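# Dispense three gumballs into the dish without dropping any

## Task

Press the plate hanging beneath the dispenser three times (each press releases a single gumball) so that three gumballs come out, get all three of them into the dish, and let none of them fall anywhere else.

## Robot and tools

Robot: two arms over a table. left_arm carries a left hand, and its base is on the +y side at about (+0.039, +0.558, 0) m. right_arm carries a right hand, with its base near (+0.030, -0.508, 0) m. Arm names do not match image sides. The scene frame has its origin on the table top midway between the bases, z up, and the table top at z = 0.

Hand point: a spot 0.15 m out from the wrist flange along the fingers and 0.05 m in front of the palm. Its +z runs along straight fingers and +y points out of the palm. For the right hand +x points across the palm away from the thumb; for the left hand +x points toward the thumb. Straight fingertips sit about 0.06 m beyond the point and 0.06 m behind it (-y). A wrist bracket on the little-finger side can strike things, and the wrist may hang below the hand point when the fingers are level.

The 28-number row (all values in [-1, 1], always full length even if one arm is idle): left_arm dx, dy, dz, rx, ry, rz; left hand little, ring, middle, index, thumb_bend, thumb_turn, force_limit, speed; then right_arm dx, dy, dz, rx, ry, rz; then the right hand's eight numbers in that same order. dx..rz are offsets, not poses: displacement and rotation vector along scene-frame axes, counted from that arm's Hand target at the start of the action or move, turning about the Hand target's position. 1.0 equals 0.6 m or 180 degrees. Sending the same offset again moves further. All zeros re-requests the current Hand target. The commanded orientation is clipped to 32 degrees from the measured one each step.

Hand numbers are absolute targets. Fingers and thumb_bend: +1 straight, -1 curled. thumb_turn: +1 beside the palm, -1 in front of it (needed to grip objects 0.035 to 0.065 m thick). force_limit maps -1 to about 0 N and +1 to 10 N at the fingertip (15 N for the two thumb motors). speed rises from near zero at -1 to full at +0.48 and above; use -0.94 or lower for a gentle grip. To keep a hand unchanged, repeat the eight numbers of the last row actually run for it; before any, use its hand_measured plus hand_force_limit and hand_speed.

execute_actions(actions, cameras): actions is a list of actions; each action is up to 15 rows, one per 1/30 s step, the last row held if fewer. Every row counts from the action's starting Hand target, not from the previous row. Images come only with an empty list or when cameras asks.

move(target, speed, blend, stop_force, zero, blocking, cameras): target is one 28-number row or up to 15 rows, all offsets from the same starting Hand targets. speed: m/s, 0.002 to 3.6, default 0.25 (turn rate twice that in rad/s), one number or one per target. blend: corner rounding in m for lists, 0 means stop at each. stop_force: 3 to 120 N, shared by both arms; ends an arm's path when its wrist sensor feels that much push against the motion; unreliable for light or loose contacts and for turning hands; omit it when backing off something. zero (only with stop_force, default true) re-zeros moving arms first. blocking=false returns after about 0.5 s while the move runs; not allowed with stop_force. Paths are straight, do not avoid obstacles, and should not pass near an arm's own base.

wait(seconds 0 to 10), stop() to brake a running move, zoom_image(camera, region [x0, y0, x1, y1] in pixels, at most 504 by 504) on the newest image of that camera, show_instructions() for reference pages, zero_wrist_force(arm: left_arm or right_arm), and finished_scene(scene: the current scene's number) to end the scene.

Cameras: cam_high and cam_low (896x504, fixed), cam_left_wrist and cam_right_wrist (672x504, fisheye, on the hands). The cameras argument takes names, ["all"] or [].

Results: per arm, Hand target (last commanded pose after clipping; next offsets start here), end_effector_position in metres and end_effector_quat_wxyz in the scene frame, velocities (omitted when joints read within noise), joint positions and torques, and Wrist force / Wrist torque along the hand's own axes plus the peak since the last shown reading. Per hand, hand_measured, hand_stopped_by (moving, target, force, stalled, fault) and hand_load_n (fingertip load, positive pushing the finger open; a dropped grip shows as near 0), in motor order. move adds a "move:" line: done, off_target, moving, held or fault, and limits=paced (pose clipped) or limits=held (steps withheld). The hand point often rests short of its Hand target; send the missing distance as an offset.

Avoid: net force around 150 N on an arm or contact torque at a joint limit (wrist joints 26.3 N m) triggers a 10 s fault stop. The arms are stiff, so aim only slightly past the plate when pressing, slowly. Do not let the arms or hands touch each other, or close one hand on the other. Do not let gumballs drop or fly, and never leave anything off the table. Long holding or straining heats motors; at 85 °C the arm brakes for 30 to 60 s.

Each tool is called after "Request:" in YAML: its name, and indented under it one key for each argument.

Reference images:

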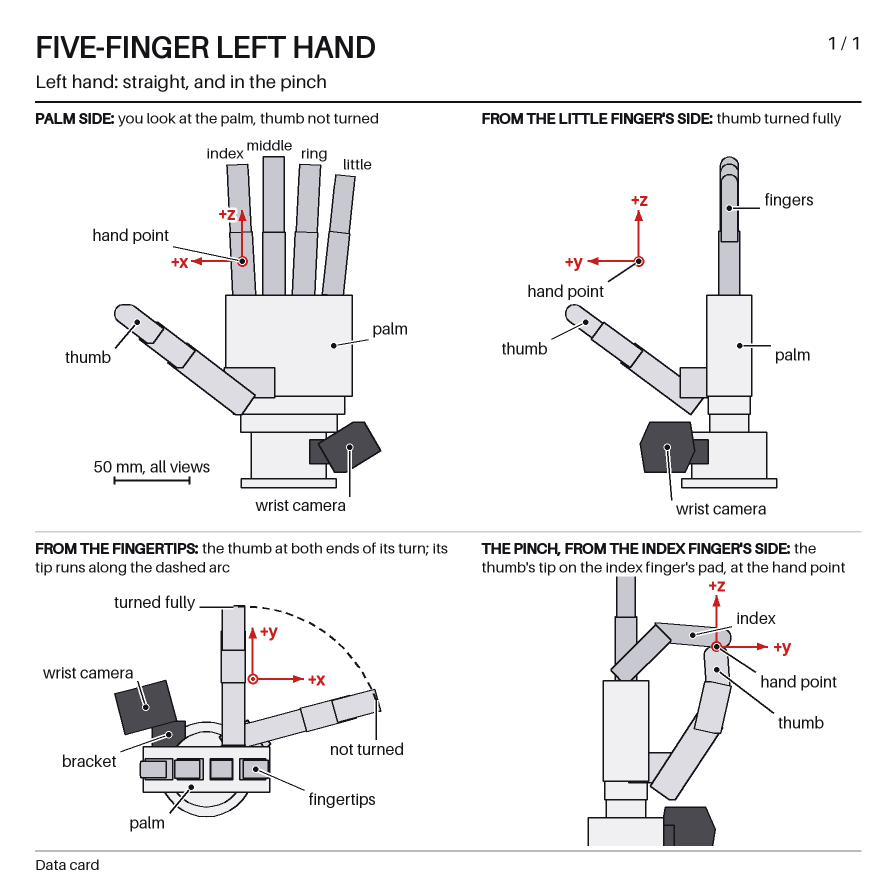

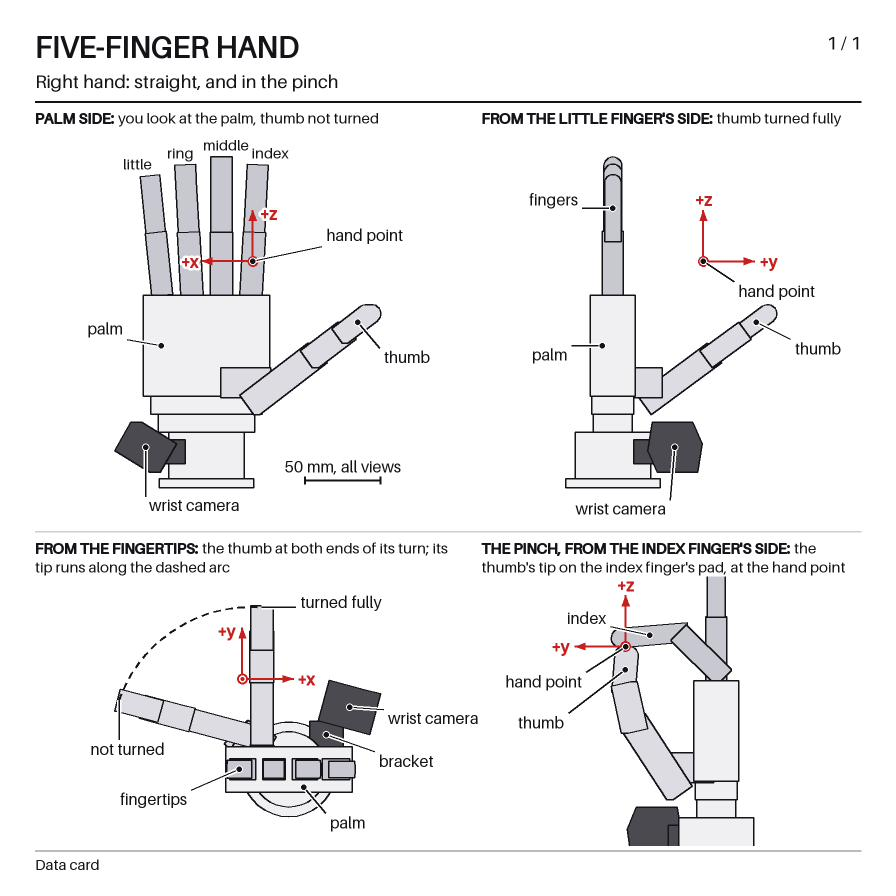

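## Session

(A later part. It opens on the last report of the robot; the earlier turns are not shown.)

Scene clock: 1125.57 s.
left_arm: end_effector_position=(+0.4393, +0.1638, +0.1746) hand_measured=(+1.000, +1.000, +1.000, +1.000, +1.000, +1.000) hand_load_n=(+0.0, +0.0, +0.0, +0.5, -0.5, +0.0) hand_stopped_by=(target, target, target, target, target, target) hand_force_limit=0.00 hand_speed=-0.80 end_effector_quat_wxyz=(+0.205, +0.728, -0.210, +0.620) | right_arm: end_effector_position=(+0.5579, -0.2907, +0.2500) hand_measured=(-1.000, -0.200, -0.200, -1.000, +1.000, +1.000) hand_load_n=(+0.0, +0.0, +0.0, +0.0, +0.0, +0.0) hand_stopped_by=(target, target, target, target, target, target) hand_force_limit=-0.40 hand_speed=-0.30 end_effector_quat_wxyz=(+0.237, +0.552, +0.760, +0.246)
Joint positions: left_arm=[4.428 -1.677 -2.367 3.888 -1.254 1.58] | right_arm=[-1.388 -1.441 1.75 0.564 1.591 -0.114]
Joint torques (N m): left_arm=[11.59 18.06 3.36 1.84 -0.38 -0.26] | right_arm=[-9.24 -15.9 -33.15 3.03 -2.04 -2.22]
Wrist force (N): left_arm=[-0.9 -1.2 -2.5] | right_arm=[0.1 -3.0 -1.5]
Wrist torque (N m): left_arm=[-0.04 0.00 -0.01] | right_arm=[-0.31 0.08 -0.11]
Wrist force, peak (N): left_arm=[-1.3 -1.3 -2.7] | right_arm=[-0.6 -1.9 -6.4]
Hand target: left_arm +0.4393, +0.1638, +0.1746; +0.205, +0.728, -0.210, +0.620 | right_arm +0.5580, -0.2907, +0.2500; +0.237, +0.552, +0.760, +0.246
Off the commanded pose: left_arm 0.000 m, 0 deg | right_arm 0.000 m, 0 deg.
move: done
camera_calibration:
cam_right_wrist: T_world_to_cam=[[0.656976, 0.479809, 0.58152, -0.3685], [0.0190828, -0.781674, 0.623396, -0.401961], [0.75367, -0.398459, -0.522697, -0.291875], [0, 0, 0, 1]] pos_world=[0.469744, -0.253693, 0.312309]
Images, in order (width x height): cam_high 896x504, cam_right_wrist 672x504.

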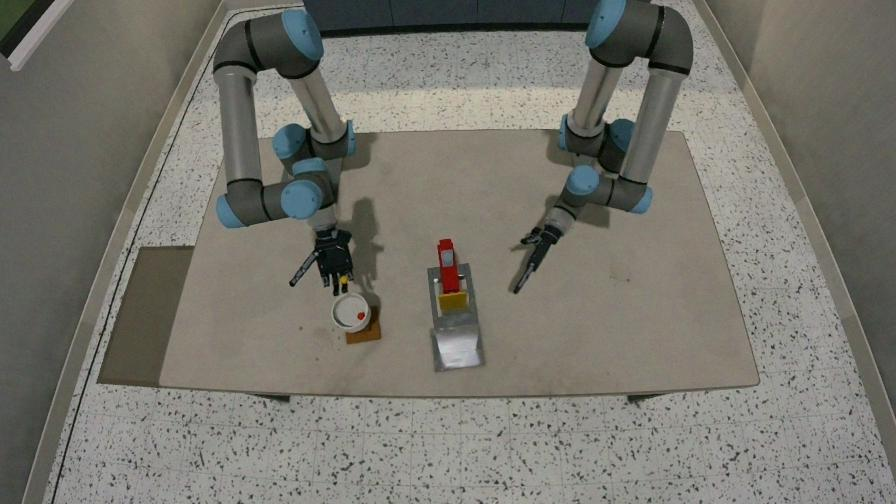

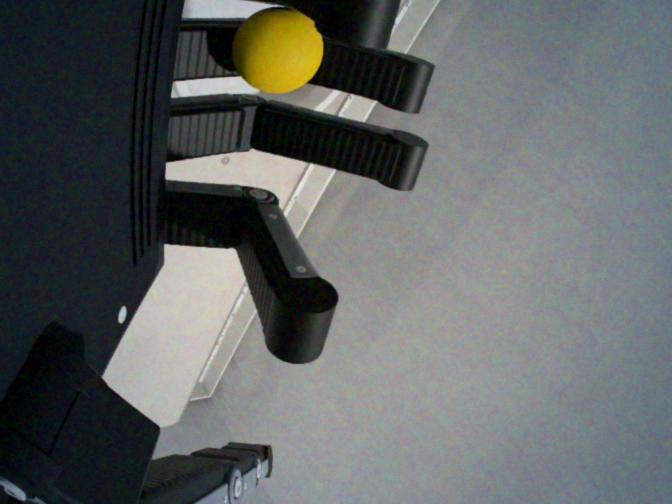

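Request:
move:
  target: [0,0,0,0,0,0,1,1,1,1,1,1,0,-0.8,0,0,-0.02,0.0492,0.0087,-0.0596,-1,-0.2,-0.2,-1,1,1,-0.4,-0.3]
  speed: 0.03
  cameras: ["cam_high","cam_right_wrist"]

Scene clock: 1138.13 s.
left_arm: end_effector_position=(+0.4393, +0.1638, +0.1746) hand_measured=(+1.000, +1.000, +1.000, +1.000, +1.000, +1.000) hand_load_n=(+0.0, +0.0, +0.0, +0.0, +0.0, +0.0) hand_stopped_by=(target, target, target, target, target, target) hand_force_limit=0.00 hand_speed=-0.80 end_effector_quat_wxyz=(+0.205, +0.728, -0.210, +0.620) | right_arm: end_effector_position=(+0.5580, -0.2907, +0.2380) hand_measured=(-1.000, -0.200, -0.200, -1.000, +1.000, +1.000) hand_load_n=(+0.0, +0.0, +0.0, +0.0, +0.0, +0.0) hand_stopped_by=(target, target, target, target, target, target) hand_force_limit=-0.40 hand_speed=-0.30 end_effector_quat_wxyz=(+0.206, +0.641, +0.687, +0.273)
Joint positions: left_arm=[4.428 -1.677 -2.367 3.888 -1.254 1.58] | right_arm=[-1.347 -1.409 1.732 0.551 1.617 0.161]
Joint torques (N m): left_arm=[12.93 17.77 3.69 1.82 -0.4 -0.61] | right_arm=[11.33 -17.22 -32 -1.49 1.77 1.82]
Wrist force (N): left_arm=[-1.2 -1.0 -2.5] | right_arm=[0.1 -3.1 -1.8]
Wrist torque (N m): left_arm=[0.00 0.03 -0.03] | right_arm=[-0.30 0.08 -0.17]
Wrist force, peak (N): left_arm=[-1.4 -1.1 -2.7] | right_arm=[-0.2 -3.4 -1.8]
Hand target: left_arm +0.4393, +0.1638, +0.1746; +0.205, +0.728, -0.210, +0.620 | right_arm +0.5580, -0.2907, +0.2380; +0.206, +0.641, +0.687, +0.273
Off the commanded pose: left_arm 0.000 m, 0 deg | right_arm 0.000 m, 0 deg.
move: done
camera_calibration:
cam_right_wrist: T_world_to_cam=[[0.74261, 0.255085, 0.619244, -0.48363], [-0.119708, -0.859178, 0.497477, -0.309625], [0.658939, -0.44356, -0.607498, -0.238229], [0, 0, 0, 1]] pos_world=[0.479063, -0.248325, 0.308793]
Images, in order (width x height): cam_high 896x504, cam_right_wrist 672x504.

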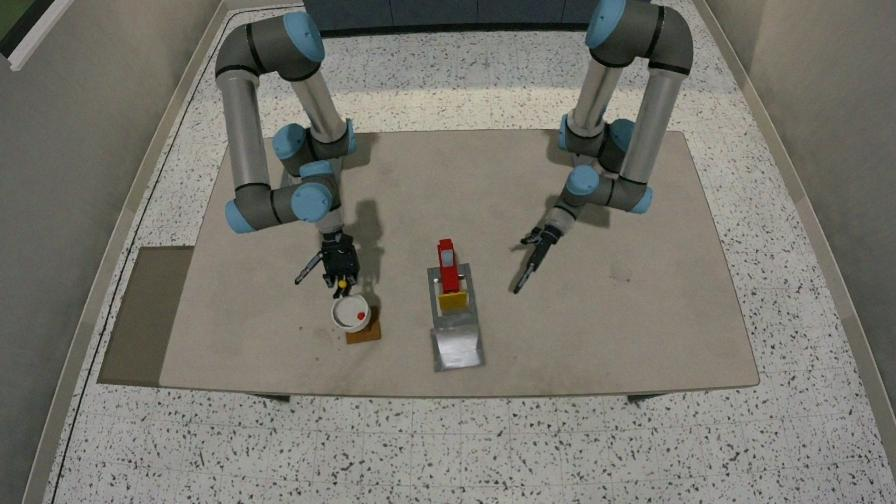

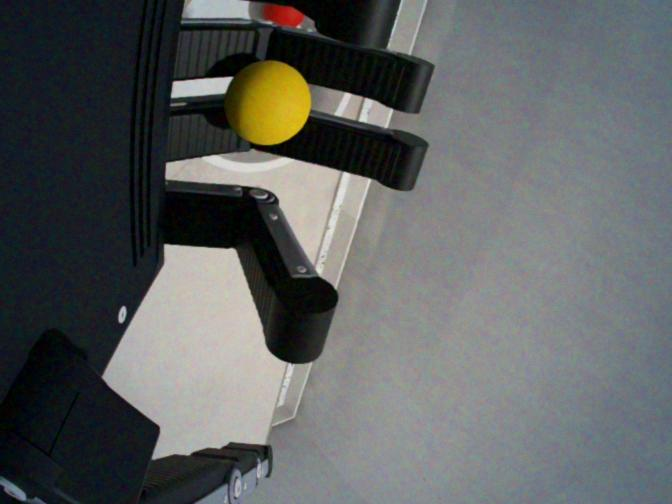

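Request:
move:
  target: [0,0,0,0,0,0,1,1,1,1,1,1,0,-0.8,0,0,-0.0377,-0.0211,-0.0037,0.0255,-1,-0.2,-0.2,-1,1,1,-0.4,-0.3]
  speed: 0.04

Request:
move:
  target: [0,0,0,0,0,0,1,1,1,1,1,1,0,-0.8,0,0,0,0,0,0,-1,0.4,0.4,-1,1,1,-0.4,-0.92]
  cameras: ["cam_high","cam_right_wrist"]

Request:
zoom_image:
  camera: "cam_high"
  region: [280, 220, 440, 360]

Scene clock: 1152.40 s.
left_arm: end_effector_position=(+0.4393, +0.1638, +0.1746) hand_measured=(+1.000, +1.000, +1.000, +1.000, +1.000, +1.000) hand_load_n=(+0.0, +0.0, +0.0, +0.5, +0.0, +0.0) hand_stopped_by=(target, target, target, target, target, target) hand_force_limit=0.00 hand_speed=-0.80 end_effector_quat_wxyz=(+0.205, +0.728, -0.210, +0.620) | right_arm: end_effector_position=(+0.5580, -0.2907, +0.2154) hand_measured=(-1.000, -0.200, -0.200, -1.000, +1.000, +1.000) hand_load_n=(+0.0, +0.0, +0.0, +0.0, +0.0, +0.0) hand_stopped_by=(target, target, target, target, target, target) hand_force_limit=-0.40 hand_speed=-0.30 end_effector_quat_wxyz=(+0.220, +0.604, +0.720, +0.262)
Joint positions: left_arm=[4.428 -1.677 -2.367 3.888 -1.254 1.58] | right_arm=[-1.364 -1.4 1.789 0.485 1.607 0.044]
Joint torques (N m): left_arm=[10.74 17.94 4.01 1.73 -0.55 -0.43] | right_arm=[-8 -16.91 -9.49 -1.52 -1.98 -1.78]
Wrist force (N): left_arm=[-1.3 -1.1 -2.3] | right_arm=[-0.1 -3.2 -1.9]
Wrist torque (N m): left_arm=[-0.04 0.06 -0.04] | right_arm=[-0.30 0.15 -0.13]
Wrist force, peak (N): left_arm=[-1.1 -1.6 -2.6] | right_arm=[0.0 -3.3 -2.0]
Hand target: left_arm +0.4393, +0.1638, +0.1746; +0.205, +0.728, -0.210, +0.620 | right_arm +0.5580, -0.2907, +0.2154; +0.220, +0.604, +0.720, +0.262
Off the commanded pose: left_arm 0.000 m, 0 deg | right_arm 0.000 m, 0 deg.
move: done

Scene clock: 1155.33 s.
left_arm: end_effector_position=(+0.4393, +0.1638, +0.1746) hand_measured=(+1.000, +1.000, +1.000, +1.000, +1.000, +1.000) hand_load_n=(+0.0, +0.0, +0.0, +0.0, +0.0, +0.0) hand_stopped_by=(target, target, target, target, target, target) hand_force_limit=0.00 hand_speed=-0.80 end_effector_quat_wxyz=(+0.205, +0.728, -0.210, +0.620) | right_arm: end_effector_position=(+0.5580, -0.2907, +0.2154) hand_measured=(-1.000, +0.400, +0.400, -1.000, +1.000, +1.000) hand_load_n=(+0.0, +0.0, +0.0, +0.0, +0.0, +0.0) hand_stopped_by=(target, target, target, target, target, target) hand_force_limit=-0.40 hand_speed=-0.92 end_effector_quat_wxyz=(+0.220, +0.604, +0.720, +0.262)
Joint positions: left_arm=[4.428 -1.677 -2.367 3.888 -1.254 1.58] | right_arm=[-1.364 -1.4 1.789 0.485 1.607 0.044]
Joint torques (N m): left_arm=[10.67 18.09 4.63 1.35 -0.67 -0.46] | right_arm=[-8.12 -15.07 -8.78 -1.5 -1.8 -2.2]
Wrist force (N): left_arm=[-1.2 -1.1 -2.5] | right_arm=[-0.1 -2.9 -2.1]
Wrist torque (N m): left_arm=[-0.02 0.03 -0.03] | right_arm=[-0.25 0.15 -0.12]
Wrist force, peak (N): left_arm=[-1.2 -1.3 -2.6] | right_arm=[-0.2 -3.4 -2.2]
Hand target: left_arm +0.4393, +0.1638, +0.1746; +0.205, +0.728, -0.210, +0.620 | right_arm +0.5580, -0.2907, +0.2154; +0.220, +0.604, +0.720, +0.262
Off the commanded pose: left_arm 0.000 m, 0 deg | right_arm 0.000 m, 0 deg.
move: done
camera_calibration:
cam_right_wrist: T_world_to_cam=[[0.711121, 0.353885, 0.607513, -0.42076], [-0.0581477, -0.831523, 0.552439, -0.336472], [0.700661, -0.428176, -0.570736, -0.278632], [0, 0, 0, 1]] pos_world=[0.474872, -0.250187, 0.282472]
Images, in order (width x height): cam_high 896x504, cam_right_wrist 672x504.

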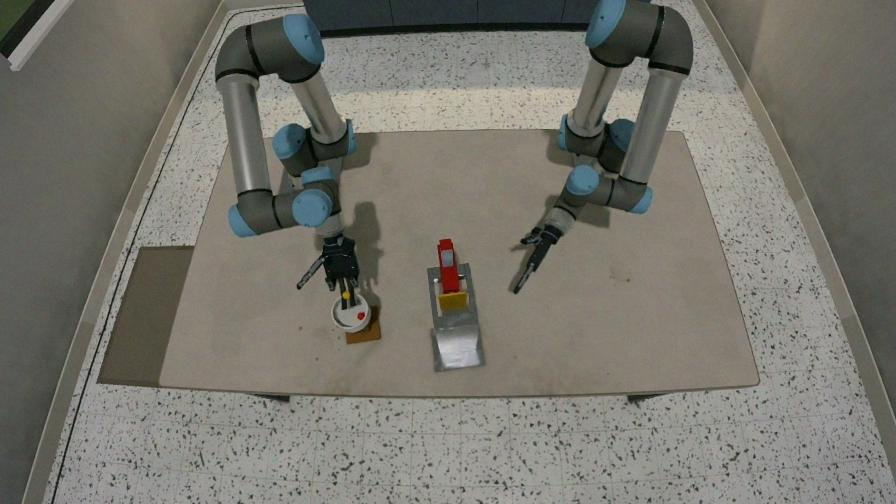

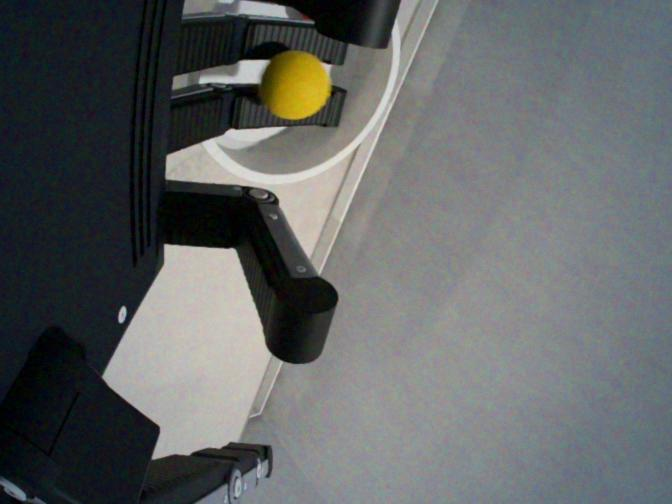

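Scaled by 3.150 from the camera's 896x504 image, which has a finer 1280x720 frame.

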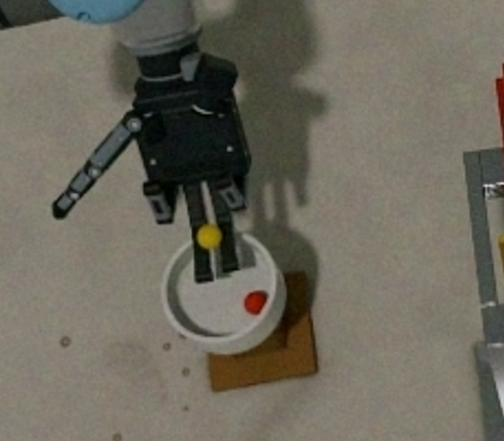

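Request:
move:
  target: [0,0,0,0,0,0,1,1,1,1,1,1,0,-0.8,0,0,0,0,0,0,-1,0.48,0.48,-1,1,1,-0.4,-0.93]

Request:
wait:
  seconds: 0.3
  cameras: ["cam_high","cam_right_wrist"]

Request:
zoom_image:
  camera: "cam_high"
  region: [280, 220, 440, 360]

Scene clock: 1166.37 s.
left_arm: end_effector_position=(+0.4393, +0.1638, +0.1746) hand_measured=(+1.000, +1.000, +1.000, +1.000, +1.000, +1.000) hand_load_n=(+0.0, +0.0, +0.0, +0.0, +0.0, +0.0) hand_stopped_by=(target, target, target, target, target, target) hand_force_limit=0.00 hand_speed=-0.80 end_effector_quat_wxyz=(+0.205, +0.728, -0.210, +0.620) | right_arm: end_effector_position=(+0.5580, -0.2907, +0.2154) hand_measured=(-1.000, +0.480, +0.480, -1.000, +1.000, +1.000) hand_load_n=(+0.0, +0.0, +0.0, +0.0, +0.0, +0.0) hand_stopped_by=(target, target, target, target, target, target) hand_force_limit=-0.40 hand_speed=-0.93 end_effector_quat_wxyz=(+0.220, +0.604, +0.720, +0.262)
Joint positions: left_arm=[4.428 -1.677 -2.367 3.888 -1.254 1.58] | right_arm=[-1.364 -1.4 1.789 0.485 1.607 0.044]
Joint torques (N m): left_arm=[12.54 19.37 3.81 1.72 -0.61 -0.23] | right_arm=[-7.44 -15.45 -11 -0.71 -1.28 -2.01]
Wrist force (N): left_arm=[-1.2 -1.5 -2.5] | right_arm=[-0.2 -2.9 -2.1]
Wrist torque (N m): left_arm=[-0.08 0.03 -0.02] | right_arm=[-0.25 0.16 -0.13]
Wrist force, peak (N): left_arm=[-1.2 -1.2 -2.7] | right_arm=[-0.1 -3.4 -2.1]
Hand target: left_arm +0.4393, +0.1638, +0.1746; +0.205, +0.728, -0.210, +0.620 | right_arm +0.5580, -0.2907, +0.2154; +0.220, +0.604, +0.720, +0.262
Off the commanded pose: left_arm 0.000 m, 0 deg | right_arm 0.000 m, 0 deg.
move: done

Scene clock: 1166.67 s.
left_arm: end_effector_position=(+0.4393, +0.1638, +0.1746) hand_measured=(+1.000, +1.000, +1.000, +1.000, +1.000, +1.000) hand_load_n=(+0.0, +0.0, +0.0, +0.0, -0.5, +0.0) hand_stopped_by=(target, target, target, target, target, target) hand_force_limit=0.00 hand_speed=-0.80 end_effector_quat_wxyz=(+0.205, +0.728, -0.210, +0.620) | right_arm: end_effector_position=(+0.5580, -0.2907, +0.2154) hand_measured=(-1.000, +0.480, +0.480, -1.000, +1.000, +1.000) hand_load_n=(+0.0, +0.0, +0.0, +0.0, +0.0, +0.0) hand_stopped_by=(target, target, target, target, target, target) hand_force_limit=-0.40 hand_speed=-0.93 end_effector_quat_wxyz=(+0.220, +0.604, +0.720, +0.262)
Joint positions: left_arm=[4.428 -1.677 -2.367 3.888 -1.254 1.58] | right_arm=[-1.364 -1.4 1.789 0.485 1.607 0.044]
Joint torques (N m): left_arm=[11.21 18.13 4.16 1.47 -0.77 -0.32] | right_arm=[-7.04 -16.38 -10.47 -0.99 -1.39 -2.02]
Wrist force (N): left_arm=[-1.2 -1.3 -2.3] | right_arm=[-0.2 -3.1 -2.0]
Wrist torque (N m): left_arm=[-0.05 0.04 -0.03] | right_arm=[-0.28 0.15 -0.13]
Wrist force, peak (N): left_arm=[-1.3 -1.2 -2.6] | right_arm=[0.0 -3.2 -2.4]
Hand target: left_arm +0.4393, +0.1638, +0.1746; +0.205, +0.728, -0.210, +0.620 | right_arm +0.5580, -0.2907, +0.2154; +0.220, +0.604, +0.720, +0.262
Off the commanded pose: left_arm 0.000 m, 0 deg | right_arm 0.000 m, 0 deg.
wait: 0.30 s; at rest by 0.17 s
camera_calibration:
cam_right_wrist: T_world_to_cam=[[0.711121, 0.353885, 0.607513, -0.42076], [-0.0581477, -0.831523, 0.552439, -0.336472], [0.700661, -0.428176, -0.570736, -0.278632], [0, 0, 0, 1]] pos_world=[0.474872, -0.250187, 0.282472]
Images, in order (width x height): cam_high 896x504, cam_right_wrist 672x504.

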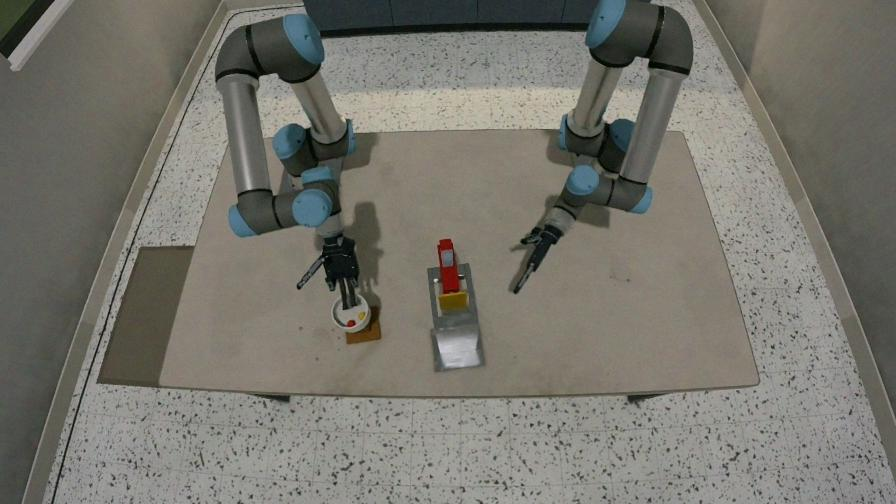

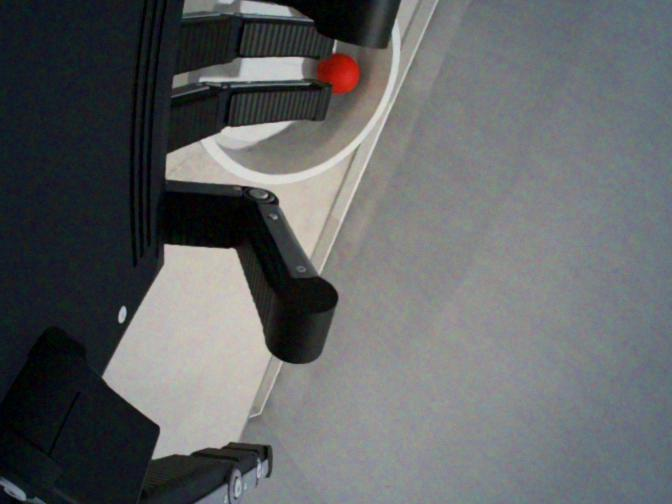

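Scaled by 3.150 from the camera's 896x504 image, which has a finer 1280x720 frame.

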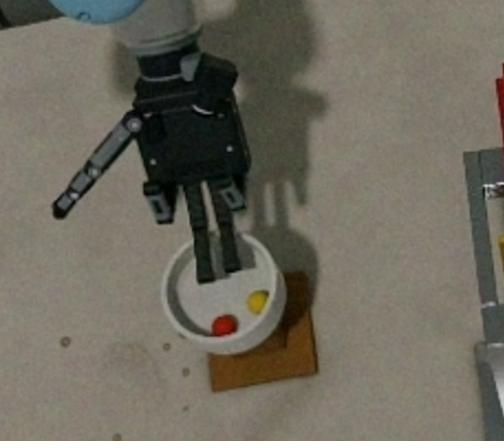

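Request:
move:
  target:
    - [0,0,0,0,0,0,1,1,1,1,1,1,0,-0.8,-0.01,0,0.075,0,0,0,-1,-0.2,-0.2,-1,1,1,-0.4,-0.3]
    - [0,0,0,0,0,0,1,1,1,1,1,1,0,-0.8,-0.1217,0.1345,0.091,0.0191,-0.1153,-0.0032,-1,-0.2,-0.2,-1,1,1,-0.4,-0.3]
    - [0,0,0,0,0,0,1,1,1,1,1,1,0,-0.8,-0.1318,0.2397,-0.0007,0.0319,-0.1921,-0.0054,-1,-0.2,-0.2,-1,1,1,-0.4,-0.3]
    - [0,0,0,0,0,0,1,1,1,1,1,1,0,-0.8,-0.1277,0.4258,-0.0173,0.0319,-0.1921,-0.0054,-1,-0.2,-0.2,-1,1,1,-0.4,-0.3]
    - [0,0,0,0,0,0,1,1,1,1,1,1,0,-0.8,-0.0075,0.4447,0.011,0.0319,-0.1921,-0.0054,-1,-0.2,-0.2,-1,1,1,-0.4,-0.3]
  speed: 0.2
  blend: [0.02,0.03,0.03,0.02,0]

Request:
move:
  target: [0,0,0,0,0,0,1,1,1,1,1,1,0,-0.8,0.056,0.0089,0,0,0,0,-1,-0.2,-0.2,-1,1,1,-0.4,-0.3]
  speed: 0.04
  stop_force: 9
  cameras: ["cam_left_wrist","cam_right_wrist"]

Scene clock: 1178.93 s.
left_arm: end_effector_position=(+0.4393, +0.1638, +0.1746) hand_measured=(+1.000, +1.000, +1.000, +1.000, +1.000, +1.000) hand_load_n=(+0.0, +0.0, +0.0, +0.0, +0.0, +0.0) hand_stopped_by=(target, target, target, target, target, target) hand_force_limit=0.00 hand_speed=-0.80 end_effector_quat_wxyz=(+0.205, +0.728, -0.210, +0.620) | right_arm: end_effector_position=(+0.5534, -0.0239, +0.2220) hand_measured=(-1.000, -0.200, -0.200, -1.000, +1.000, +1.000) hand_load_n=(+0.0, +0.0, +0.0, +0.0, +0.0, +0.0) hand_stopped_by=(target, target, target, target, target, target) hand_force_limit=-0.40 hand_speed=-0.30 end_effector_quat_wxyz=(+0.396, +0.515, +0.603, +0.463)
Joint positions: left_arm=[4.428 -1.677 -2.367 3.888 -1.254 1.58] | right_arm=[-0.78 -1.021 1.561 -0.215 2.203 0.197]
Joint torques (N m): left_arm=[11.27 18.97 4.9 1.15 -0.69 -0.01] | right_arm=[-8.67 -31.27 -32.34 1.8 -1.38 -2.16]
Wrist force (N): left_arm=[-1.2 -1.1 -2.6] | right_arm=[0.1 -3.2 -2.5]
Wrist torque (N m): left_arm=[-0.01 0.03 -0.03] | right_arm=[-0.31 0.17 -0.16]
Wrist force, peak (N): left_arm=[-1.2 -1.1 -2.7] | right_arm=[0.6 -3.7 -2.9]
Hand target: left_arm +0.4393, +0.1638, +0.1746; +0.205, +0.728, -0.210, +0.620 | right_arm +0.5535, -0.0239, +0.2220; +0.396, +0.515, +0.603, +0.463
Off the commanded pose: left_arm 0.000 m, 0 deg | right_arm 0.000 m, 0 deg.
move: done

Scene clock: 1180.77 s.
left_arm: end_effector_position=(+0.4393, +0.1638, +0.1746) hand_measured=(+1.000, +1.000, +1.000, +1.000, +1.000, +1.000) hand_load_n=(+0.0, +0.0, +0.0, +0.0, +0.0, +0.0) hand_stopped_by=(target, target, target, target, target, target) hand_force_limit=0.00 hand_speed=-0.80 end_effector_quat_wxyz=(+0.205, +0.728, -0.210, +0.620) | right_arm: end_effector_position=(+0.5871, -0.0186, +0.2220) hand_measured=(-1.000, -0.200, -0.200, -1.000, +1.000, +1.000) hand_load_n=(+0.0, +0.0, -4.5, +0.0, +0.0, +0.0) hand_stopped_by=(target, target, target, target, target, target) hand_force_limit=-0.40 hand_speed=-0.30 end_effector_quat_wxyz=(+0.396, +0.515, +0.603, +0.463)
Joint positions: left_arm=[4.428 -1.677 -2.367 3.888 -1.254 1.58] | right_arm=[-0.818 -0.977 1.487 -0.193 2.167 0.182]
Joint torques (N m): left_arm=[12.06 19.01 5.2 1.47 -0.48 -0.07] | right_arm=[-8.38 -31.45 -33.96 0.99 -2.66 -2.44]
Wrist force (N): left_arm=[-1.2 -1.4 -2.3] | right_arm=[-3.6 -5.4 -6.5]
Wrist torque (N m): left_arm=[-0.08 0.03 -0.02] | right_arm=[-0.41 0.18 -0.17]
Wrist force, peak (N): left_arm=[-1.3 -1.2 -2.7] | right_arm=[-3.6 -5.4 -6.9]
Hand target: left_arm +0.4393, +0.1638, +0.1746; +0.205, +0.728, -0.210, +0.620 | right_arm +0.5871, -0.0186, +0.2220; +0.396, +0.515, +0.603, +0.463
Off the commanded pose: left_arm 0.000 m, 0 deg | right_arm 0.000 m, 0 deg.
move: done
camera_calibration:
cam_left_wrist: T_world_to_cam=[[0.599256, 0.776493, 0.194811, -0.426667], [-0.409459, 0.0881799, 0.908057, 0.00515509], [0.687921, -0.623926, 0.370784, -0.146553], [0, 0, 0, 1]] pos_world=[0.35861, 0.239411, 0.132778]
cam_right_wrist: T_world_to_cam=[[0.236066, 0.265846, 0.934665, -0.337139], [-0.350135, -0.873971, 0.337015, 0.106314], [0.906465, -0.406817, -0.113233, -0.40078], [0, 0, 0, 1]] pos_world=[0.480104, 0.0194977, 0.233901]
Images, in order (width x height): cam_left_wrist 672x504, cam_right_wrist 672x504.

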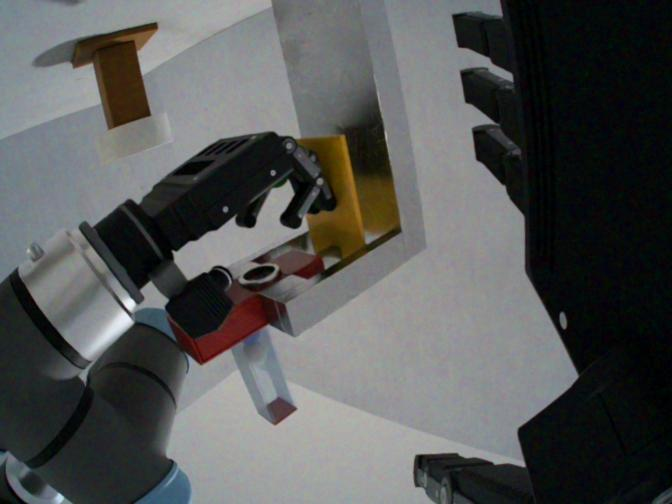

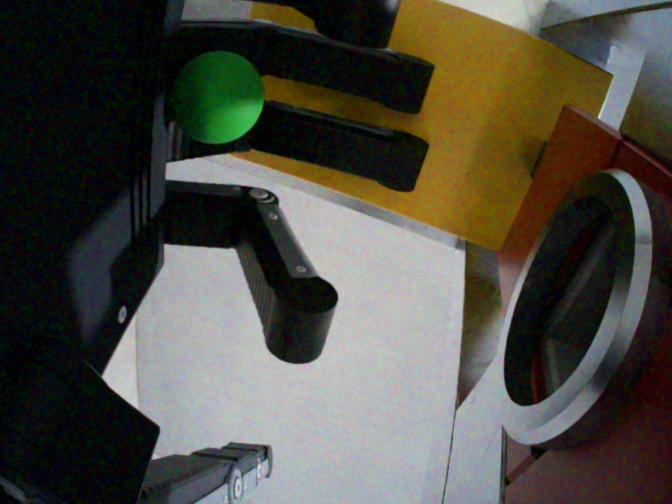

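Request:
move:
  target:
    - [0,0,0,0,0,0,1,1,1,1,1,1,0,-0.8,-0.0628,-0.0098,-0.0283,0,0,0,-1,-0.2,-0.2,-1,1,1,-0.4,-0.3]
    - [0,0,0,0,0,0,1,1,1,1,1,1,0,-0.8,-0.1762,-0.0277,-0.0283,0,0,0,-1,-0.2,-0.2,-1,1,1,-0.4,-0.3]
    - [0,0,0,0,0,0,1,1,1,1,1,1,0,-0.8,-0.1803,-0.2138,-0.0117,0,0,0,-1,-0.2,-0.2,-1,1,1,-0.4,-0.3]
    - [0,0,0,0,0,0,1,1,1,1,1,1,0,-0.8,-0.1702,-0.319,0.08,-0.0096,0.0576,0.0016,-1,-0.2,-0.2,-1,1,1,-0.4,-0.3]
    - [0,0,0,0,0,0,1,1,1,1,1,1,0,-0.8,-0.0485,-0.4535,0.0267,-0.0319,0.1921,0.0054,-1,-0.2,-0.2,-1,1,1,-0.4,-0.3]
  speed: [0.05,0.1,0.12,0.12,0.12]
  blend: [0.01,0.02,0.02,0.02,0]
  cameras: ["cam_high","cam_right_wrist"]

Scene clock: 1199.00 s.
left_arm: end_effector_position=(+0.4393, +0.1638, +0.1746) hand_measured=(+1.000, +1.000, +1.000, +1.000, +1.000, +1.000) hand_load_n=(+0.0, +0.0, +0.0, +0.0, +0.0, +0.0) hand_stopped_by=(target, target, target, target, target, target) hand_force_limit=0.00 hand_speed=-0.80 end_effector_quat_wxyz=(+0.205, +0.728, -0.210, +0.620) | right_arm: end_effector_position=(+0.5579, -0.2906, +0.2380) hand_measured=(-1.000, -0.200, -0.200, -1.000, +1.000, +1.000) hand_load_n=(+0.0, +0.0, +0.0, +0.0, +0.0, +0.0) hand_stopped_by=(target, target, target, target, target, target) hand_force_limit=-0.40 hand_speed=-0.30 end_effector_quat_wxyz=(+0.220, +0.604, +0.720, +0.262)
Joint positions: left_arm=[4.428 -1.677 -2.367 3.888 -1.254 1.58] | right_arm=[-1.363 -1.419 1.75 0.542 1.607 0.044]
Joint torques (N m): left_arm=[11.33 19.1 5.5 1.09 -0.48 -0.11] | right_arm=[-9.2 -14.77 -32.72 2.94 -1.99 -2.13]
Wrist force (N): left_arm=[-1.4 -1.0 -2.4] | right_arm=[-0.2 -3.4 -2.1]
Wrist torque (N m): left_arm=[-0.01 0.06 -0.04] | right_arm=[-0.31 0.16 -0.14]
Wrist force, peak (N): left_arm=[-1.4 -1.1 -2.8] | right_arm=[-3.7 -5.4 -6.9]
Hand target: left_arm +0.4393, +0.1638, +0.1746; +0.205, +0.728, -0.210, +0.620 | right_arm +0.5580, -0.2907, +0.2380; +0.220, +0.604, +0.720, +0.262
Off the commanded pose: left_arm 0.000 m, 0 deg | right_arm 0.000 m, 0 deg.
move: done
camera_calibration:
cam_right_wrist: T_world_to_cam=[[0.711023, 0.353852, 0.607647, -0.434527], [-0.0582591, -0.83154, 0.552402, -0.348814], [0.700751, -0.428171, -0.570628, -0.265765], [0, 0, 0, 1]] pos_world=[0.474872, -0.250087, 0.305072]
Images, in order (width x height): cam_high 896x504, cam_right_wrist 672x504.

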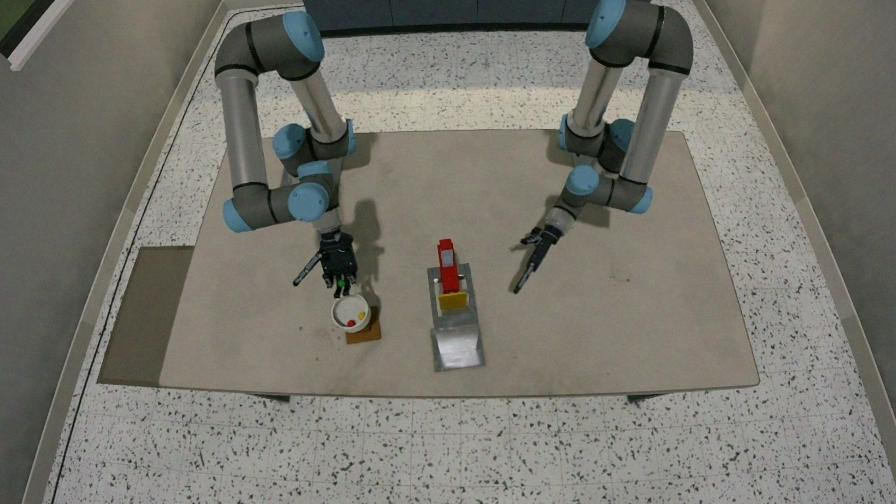

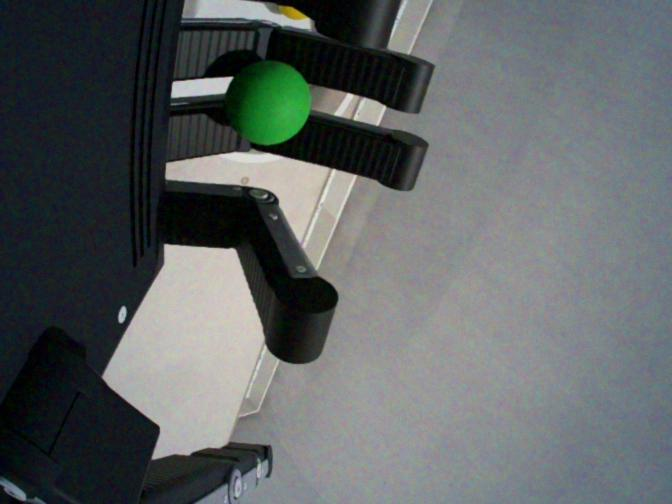

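Request:
move:
  target: [0,0,0,0,0,0,1,1,1,1,1,1,0,-0.8,0,0,-0.0377,0,0,0,-1,-0.2,-0.2,-1,1,1,-0.4,-0.3]
  speed: 0.06

Request:
move:
  target: [0,0,0,0,0,0,1,1,1,1,1,1,0,-0.8,0,0,0,0,0,0,-1,0.46,0.46,-1,1,1,-0.4,-0.93]

Request:
wait:
  seconds: 0.5
  cameras: ["cam_high","cam_right_wrist"]

Request:
zoom_image:
  camera: "cam_high"
  region: [280, 220, 440, 360]

Scene clock: 1206.80 s.
left_arm: end_effector_position=(+0.4393, +0.1638, +0.1746) hand_measured=(+1.000, +1.000, +1.000, +1.000, +1.000, +1.000) hand_load_n=(+0.0, +0.0, +0.0, +0.0, +0.0, +0.0) hand_stopped_by=(target, target, target, target, target, target) hand_force_limit=0.00 hand_speed=-0.80 end_effector_quat_wxyz=(+0.205, +0.728, -0.210, +0.620) | right_arm: end_effector_position=(+0.5580, -0.2907, +0.2155) hand_measured=(-1.000, -0.200, -0.200, -1.000, +1.000, +1.000) hand_load_n=(+0.0, +0.0, +0.0, +0.0, +0.0, +0.0) hand_stopped_by=(target, target, target, target, target, target) hand_force_limit=-0.40 hand_speed=-0.30 end_effector_quat_wxyz=(+0.220, +0.604, +0.720, +0.262)
Joint positions: left_arm=[4.428 -1.677 -2.367 3.888 -1.254 1.58] | right_arm=[-1.363 -1.4 1.789 0.485 1.607 0.044]
Joint torques (N m): left_arm=[11.86 19.15 5.39 1.11 -0.64 0.19] | right_arm=[-7.99 -14.29 -8.13 -1.57 -1.49 -0.77]
Wrist force (N): left_arm=[-1.2 -1.2 -2.4] | right_arm=[-0.2 -3.2 -2.2]
Wrist torque (N m): left_arm=[-0.03 0.04 -0.03] | right_arm=[-0.28 0.16 -0.14]
Wrist force, peak (N): left_arm=[-1.3 -1.2 -2.6] | right_arm=[-0.3 -3.6 -2.1]
Hand target: left_arm +0.4393, +0.1638, +0.1746; +0.205, +0.728, -0.210, +0.620 | right_arm +0.5580, -0.2907, +0.2154; +0.220, +0.604, +0.720, +0.262
Off the commanded pose: left_arm 0.000 m, 0 deg | right_arm 0.000 m, 0 deg.
move: done

Scene clock: 1210.40 s.
left_arm: end_effector_position=(+0.4393, +0.1638, +0.1746) hand_measured=(+1.000, +1.000, +1.000, +1.000, +1.000, +1.000) hand_load_n=(+0.0, +0.0, +0.0, +0.0, +0.0, +0.0) hand_stopped_by=(target, target, target, target, target, target) hand_force_limit=0.00 hand_speed=-0.80 end_effector_quat_wxyz=(+0.205, +0.728, -0.210, +0.620) | right_arm: end_effector_position=(+0.5580, -0.2907, +0.2154) hand_measured=(-1.000, +0.460, +0.460, -1.000, +1.000, +1.000) hand_load_n=(+0.0, +0.0, +0.0, +0.0, +0.0, +0.0) hand_stopped_by=(target, target, target, target, target, target) hand_force_limit=-0.40 hand_speed=-0.93 end_effector_quat_wxyz=(+0.220, +0.604, +0.720, +0.262)
Joint positions: left_arm=[4.428 -1.677 -2.367 3.888 -1.254 1.58] | right_arm=[-1.363 -1.4 1.789 0.485 1.607 0.044]
Joint torques (N m): left_arm=[11.38 20.38 4.98 1.21 -0.62 -0.04] | right_arm=[-9.42 -16.52 -7.68 -1.41 -1.82 -1.98]
Wrist force (N): left_arm=[-1.2 -1.1 -2.4] | right_arm=[-0.2 -3.2 -2.0]
Wrist torque (N m): left_arm=[-0.01 0.04 -0.03] | right_arm=[-0.31 0.16 -0.13]
Wrist force, peak (N): left_arm=[-1.1 -1.2 -2.7] | right_arm=[-0.4 -3.6 -2.1]
Hand target: left_arm +0.4393, +0.1638, +0.1746; +0.205, +0.728, -0.210, +0.620 | right_arm +0.5580, -0.2907, +0.2154; +0.220, +0.604, +0.720, +0.262
Off the commanded pose: left_arm 0.000 m, 0 deg | right_arm 0.000 m, 0 deg.
move: done

Scene clock: 1210.90 s.
left_arm: end_effector_position=(+0.4393, +0.1638, +0.1746) hand_measured=(+1.000, +1.000, +1.000, +1.000, +1.000, +1.000) hand_load_n=(+0.0, +0.0, +0.5, +0.0, -0.5, +0.0) hand_stopped_by=(target, target, target, target, target, target) hand_force_limit=0.00 hand_speed=-0.80 end_effector_quat_wxyz=(+0.205, +0.728, -0.210, +0.620) | right_arm: end_effector_position=(+0.5580, -0.2907, +0.2154) hand_measured=(-1.000, +0.460, +0.460, -1.000, +1.000, +1.000) hand_load_n=(+0.0, +0.0, +0.0, +0.0, +0.0, +0.0) hand_stopped_by=(target, target, target, target, target, target) hand_force_limit=-0.40 hand_speed=-0.93 end_effector_quat_wxyz=(+0.220, +0.604, +0.720, +0.262)
Joint positions: left_arm=[4.428 -1.677 -2.367 3.888 -1.254 1.58] | right_arm=[-1.363 -1.4 1.789 0.485 1.607 0.044]
Joint torques (N m): left_arm=[9.57 18.84 5.42 1.34 -0.43 0.09] | right_arm=[-7.85 -16.15 -10.55 -1.42 -1.59 -1.92]
Wrist force (N): left_arm=[-1.3 -1.1 -2.2] | right_arm=[-0.4 -3.1 -2.0]
Wrist torque (N m): left_arm=[-0.04 0.05 -0.04] | right_arm=[-0.28 0.20 -0.15]
Wrist force, peak (N): left_arm=[-1.5 -1.0 -2.6] | right_arm=[-0.5 -3.4 -2.4]
Hand target: left_arm +0.4393, +0.1638, +0.1746; +0.205, +0.728, -0.210, +0.620 | right_arm +0.5580, -0.2907, +0.2154; +0.220, +0.604, +0.720, +0.262
Off the commanded pose: left_arm 0.000 m, 0 deg | right_arm 0.000 m, 0 deg.
wait: 0.50 s; at rest by 0.17 s
camera_calibration:
cam_right_wrist: T_world_to_cam=[[0.711121, 0.353885, 0.607513, -0.42076], [-0.0581477, -0.831523, 0.552439, -0.336472], [0.700661, -0.428176, -0.570736, -0.278632], [0, 0, 0, 1]] pos_world=[0.474872, -0.250187, 0.282472]
Images, in order (width x height): cam_high 896x504, cam_right_wrist 672x504.

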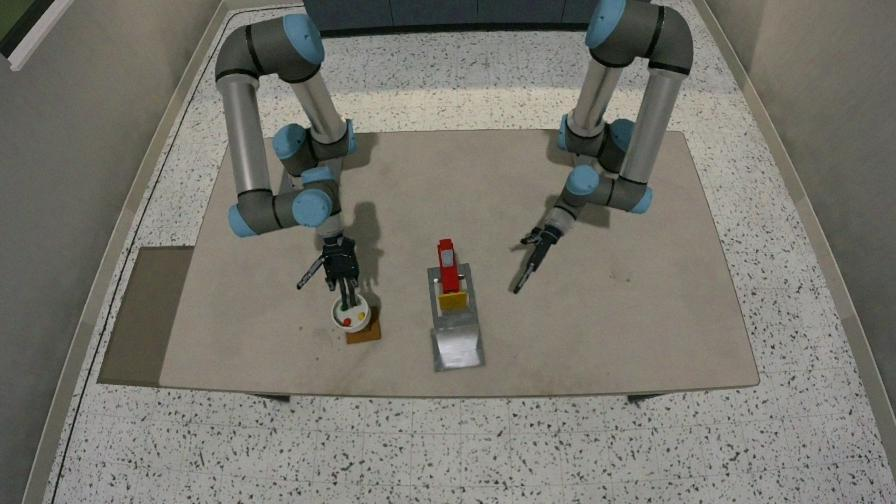

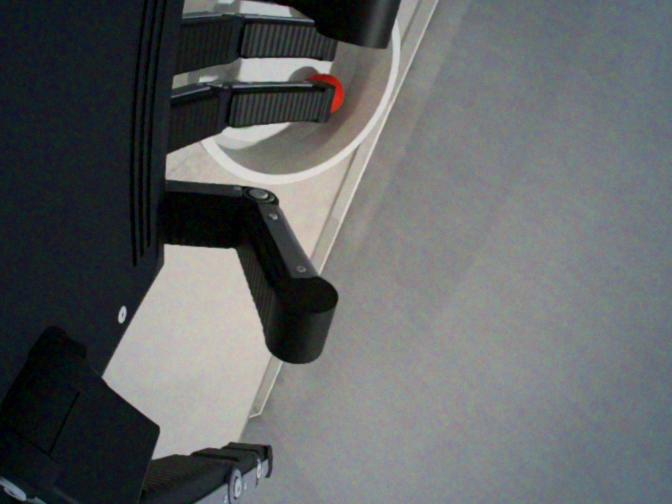

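Scaled by 3.150 from the camera's 896x504 image, which has a finer 1280x720 frame.

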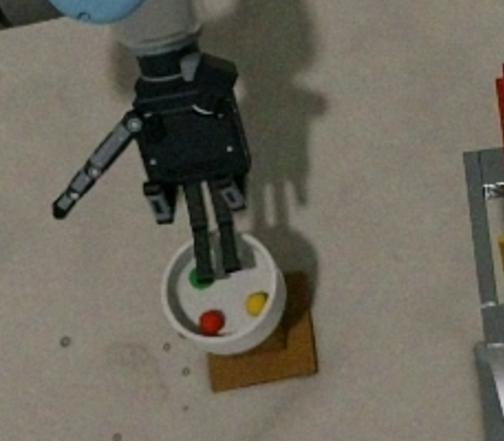

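Request:
move:
  target: [0,0,0,0,0,0,1,1,1,1,1,1,0,-0.8,-0.1,0.02,0.13,0,0,0,-1,0.46,0.46,-1,1,1,-0.4,-0.93]
  speed: 0.2
  cameras: ["cam_high","cam_left_wrist"]

Request:
zoom_image:
  camera: "cam_high"
  region: [280, 220, 500, 380]

Scene clock: 1216.33 s.
left_arm: end_effector_position=(+0.4393, +0.1638, +0.1746) hand_measured=(+1.000, +1.000, +1.000, +1.000, +1.000, +1.000) hand_load_n=(+0.0, +0.0, +0.0, +0.0, +0.0, +0.0) hand_stopped_by=(target, target, target, target, target, target) hand_force_limit=0.00 hand_speed=-0.80 end_effector_quat_wxyz=(+0.205, +0.728, -0.210, +0.620) | right_arm: end_effector_position=(+0.4980, -0.2787, +0.2933) hand_measured=(-1.000, +0.460, +0.460, -1.000, +1.000, +1.000) hand_load_n=(+0.0, +0.0, +0.0, +0.0, +0.0, +0.0) hand_stopped_by=(target, target, target, target, target, target) hand_force_limit=-0.40 hand_speed=-0.93 end_effector_quat_wxyz=(+0.220, +0.604, +0.720, +0.262)
Joint positions: left_arm=[4.428 -1.677 -2.367 3.888 -1.254 1.58] | right_arm=[-1.281 -1.554 1.752 0.679 1.66 0.107]
Joint torques (N m): left_arm=[11.26 20.65 6.32 1.04 -0.38 0.14] | right_arm=[11.84 -29.95 -31.93 3.04 1.75 1.77]
Wrist force (N): left_arm=[-1.3 -1.3 -2.3] | right_arm=[0.1 -3.2 -2.1]
Wrist torque (N m): left_arm=[-0.05 0.06 -0.03] | right_arm=[-0.32 0.10 -0.19]
Wrist force, peak (N): left_arm=[-1.3 -1.4 -2.7] | right_arm=[-0.2 -3.4 -3.0]
Hand target: left_arm +0.4393, +0.1638, +0.1746; +0.205, +0.728, -0.210, +0.620 | right_arm +0.4980, -0.2787, +0.2934; +0.220, +0.604, +0.720, +0.262
Off the commanded pose: left_arm 0.000 m, 0 deg | right_arm 0.000 m, 0 deg.
move: done
camera_calibration:
cam_left_wrist: T_world_to_cam=[[0.599256, 0.776493, 0.194811, -0.426667], [-0.409459, 0.0881799, 0.908057, 0.00515509], [0.687921, -0.623926, 0.370784, -0.146553], [0, 0, 0, 1]] pos_world=[0.35861, 0.239411, 0.132778]
Images, in order (width x height): cam_high 896x504, cam_left_wrist 672x504.

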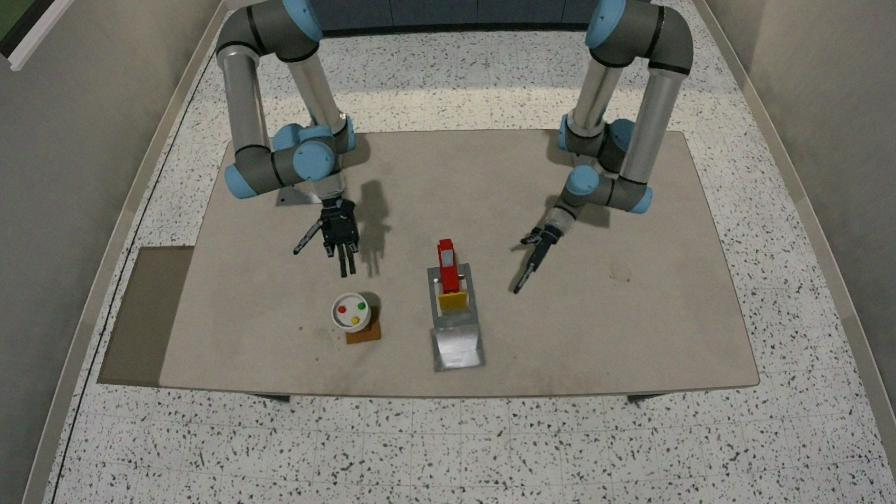

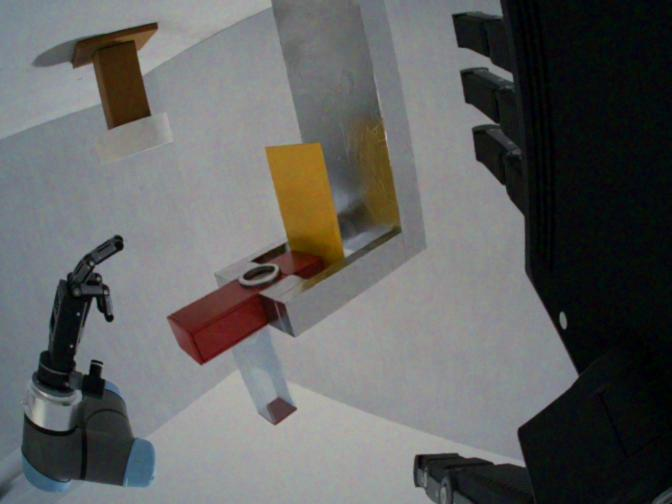

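Scaled by 2.291 from the camera's 896x504 image, which has a finer 1280x720 frame.

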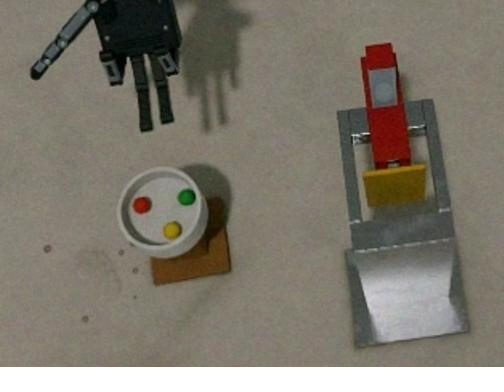

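Request:
finished_scene:
  scene: 1

The scene is finished: the task was done.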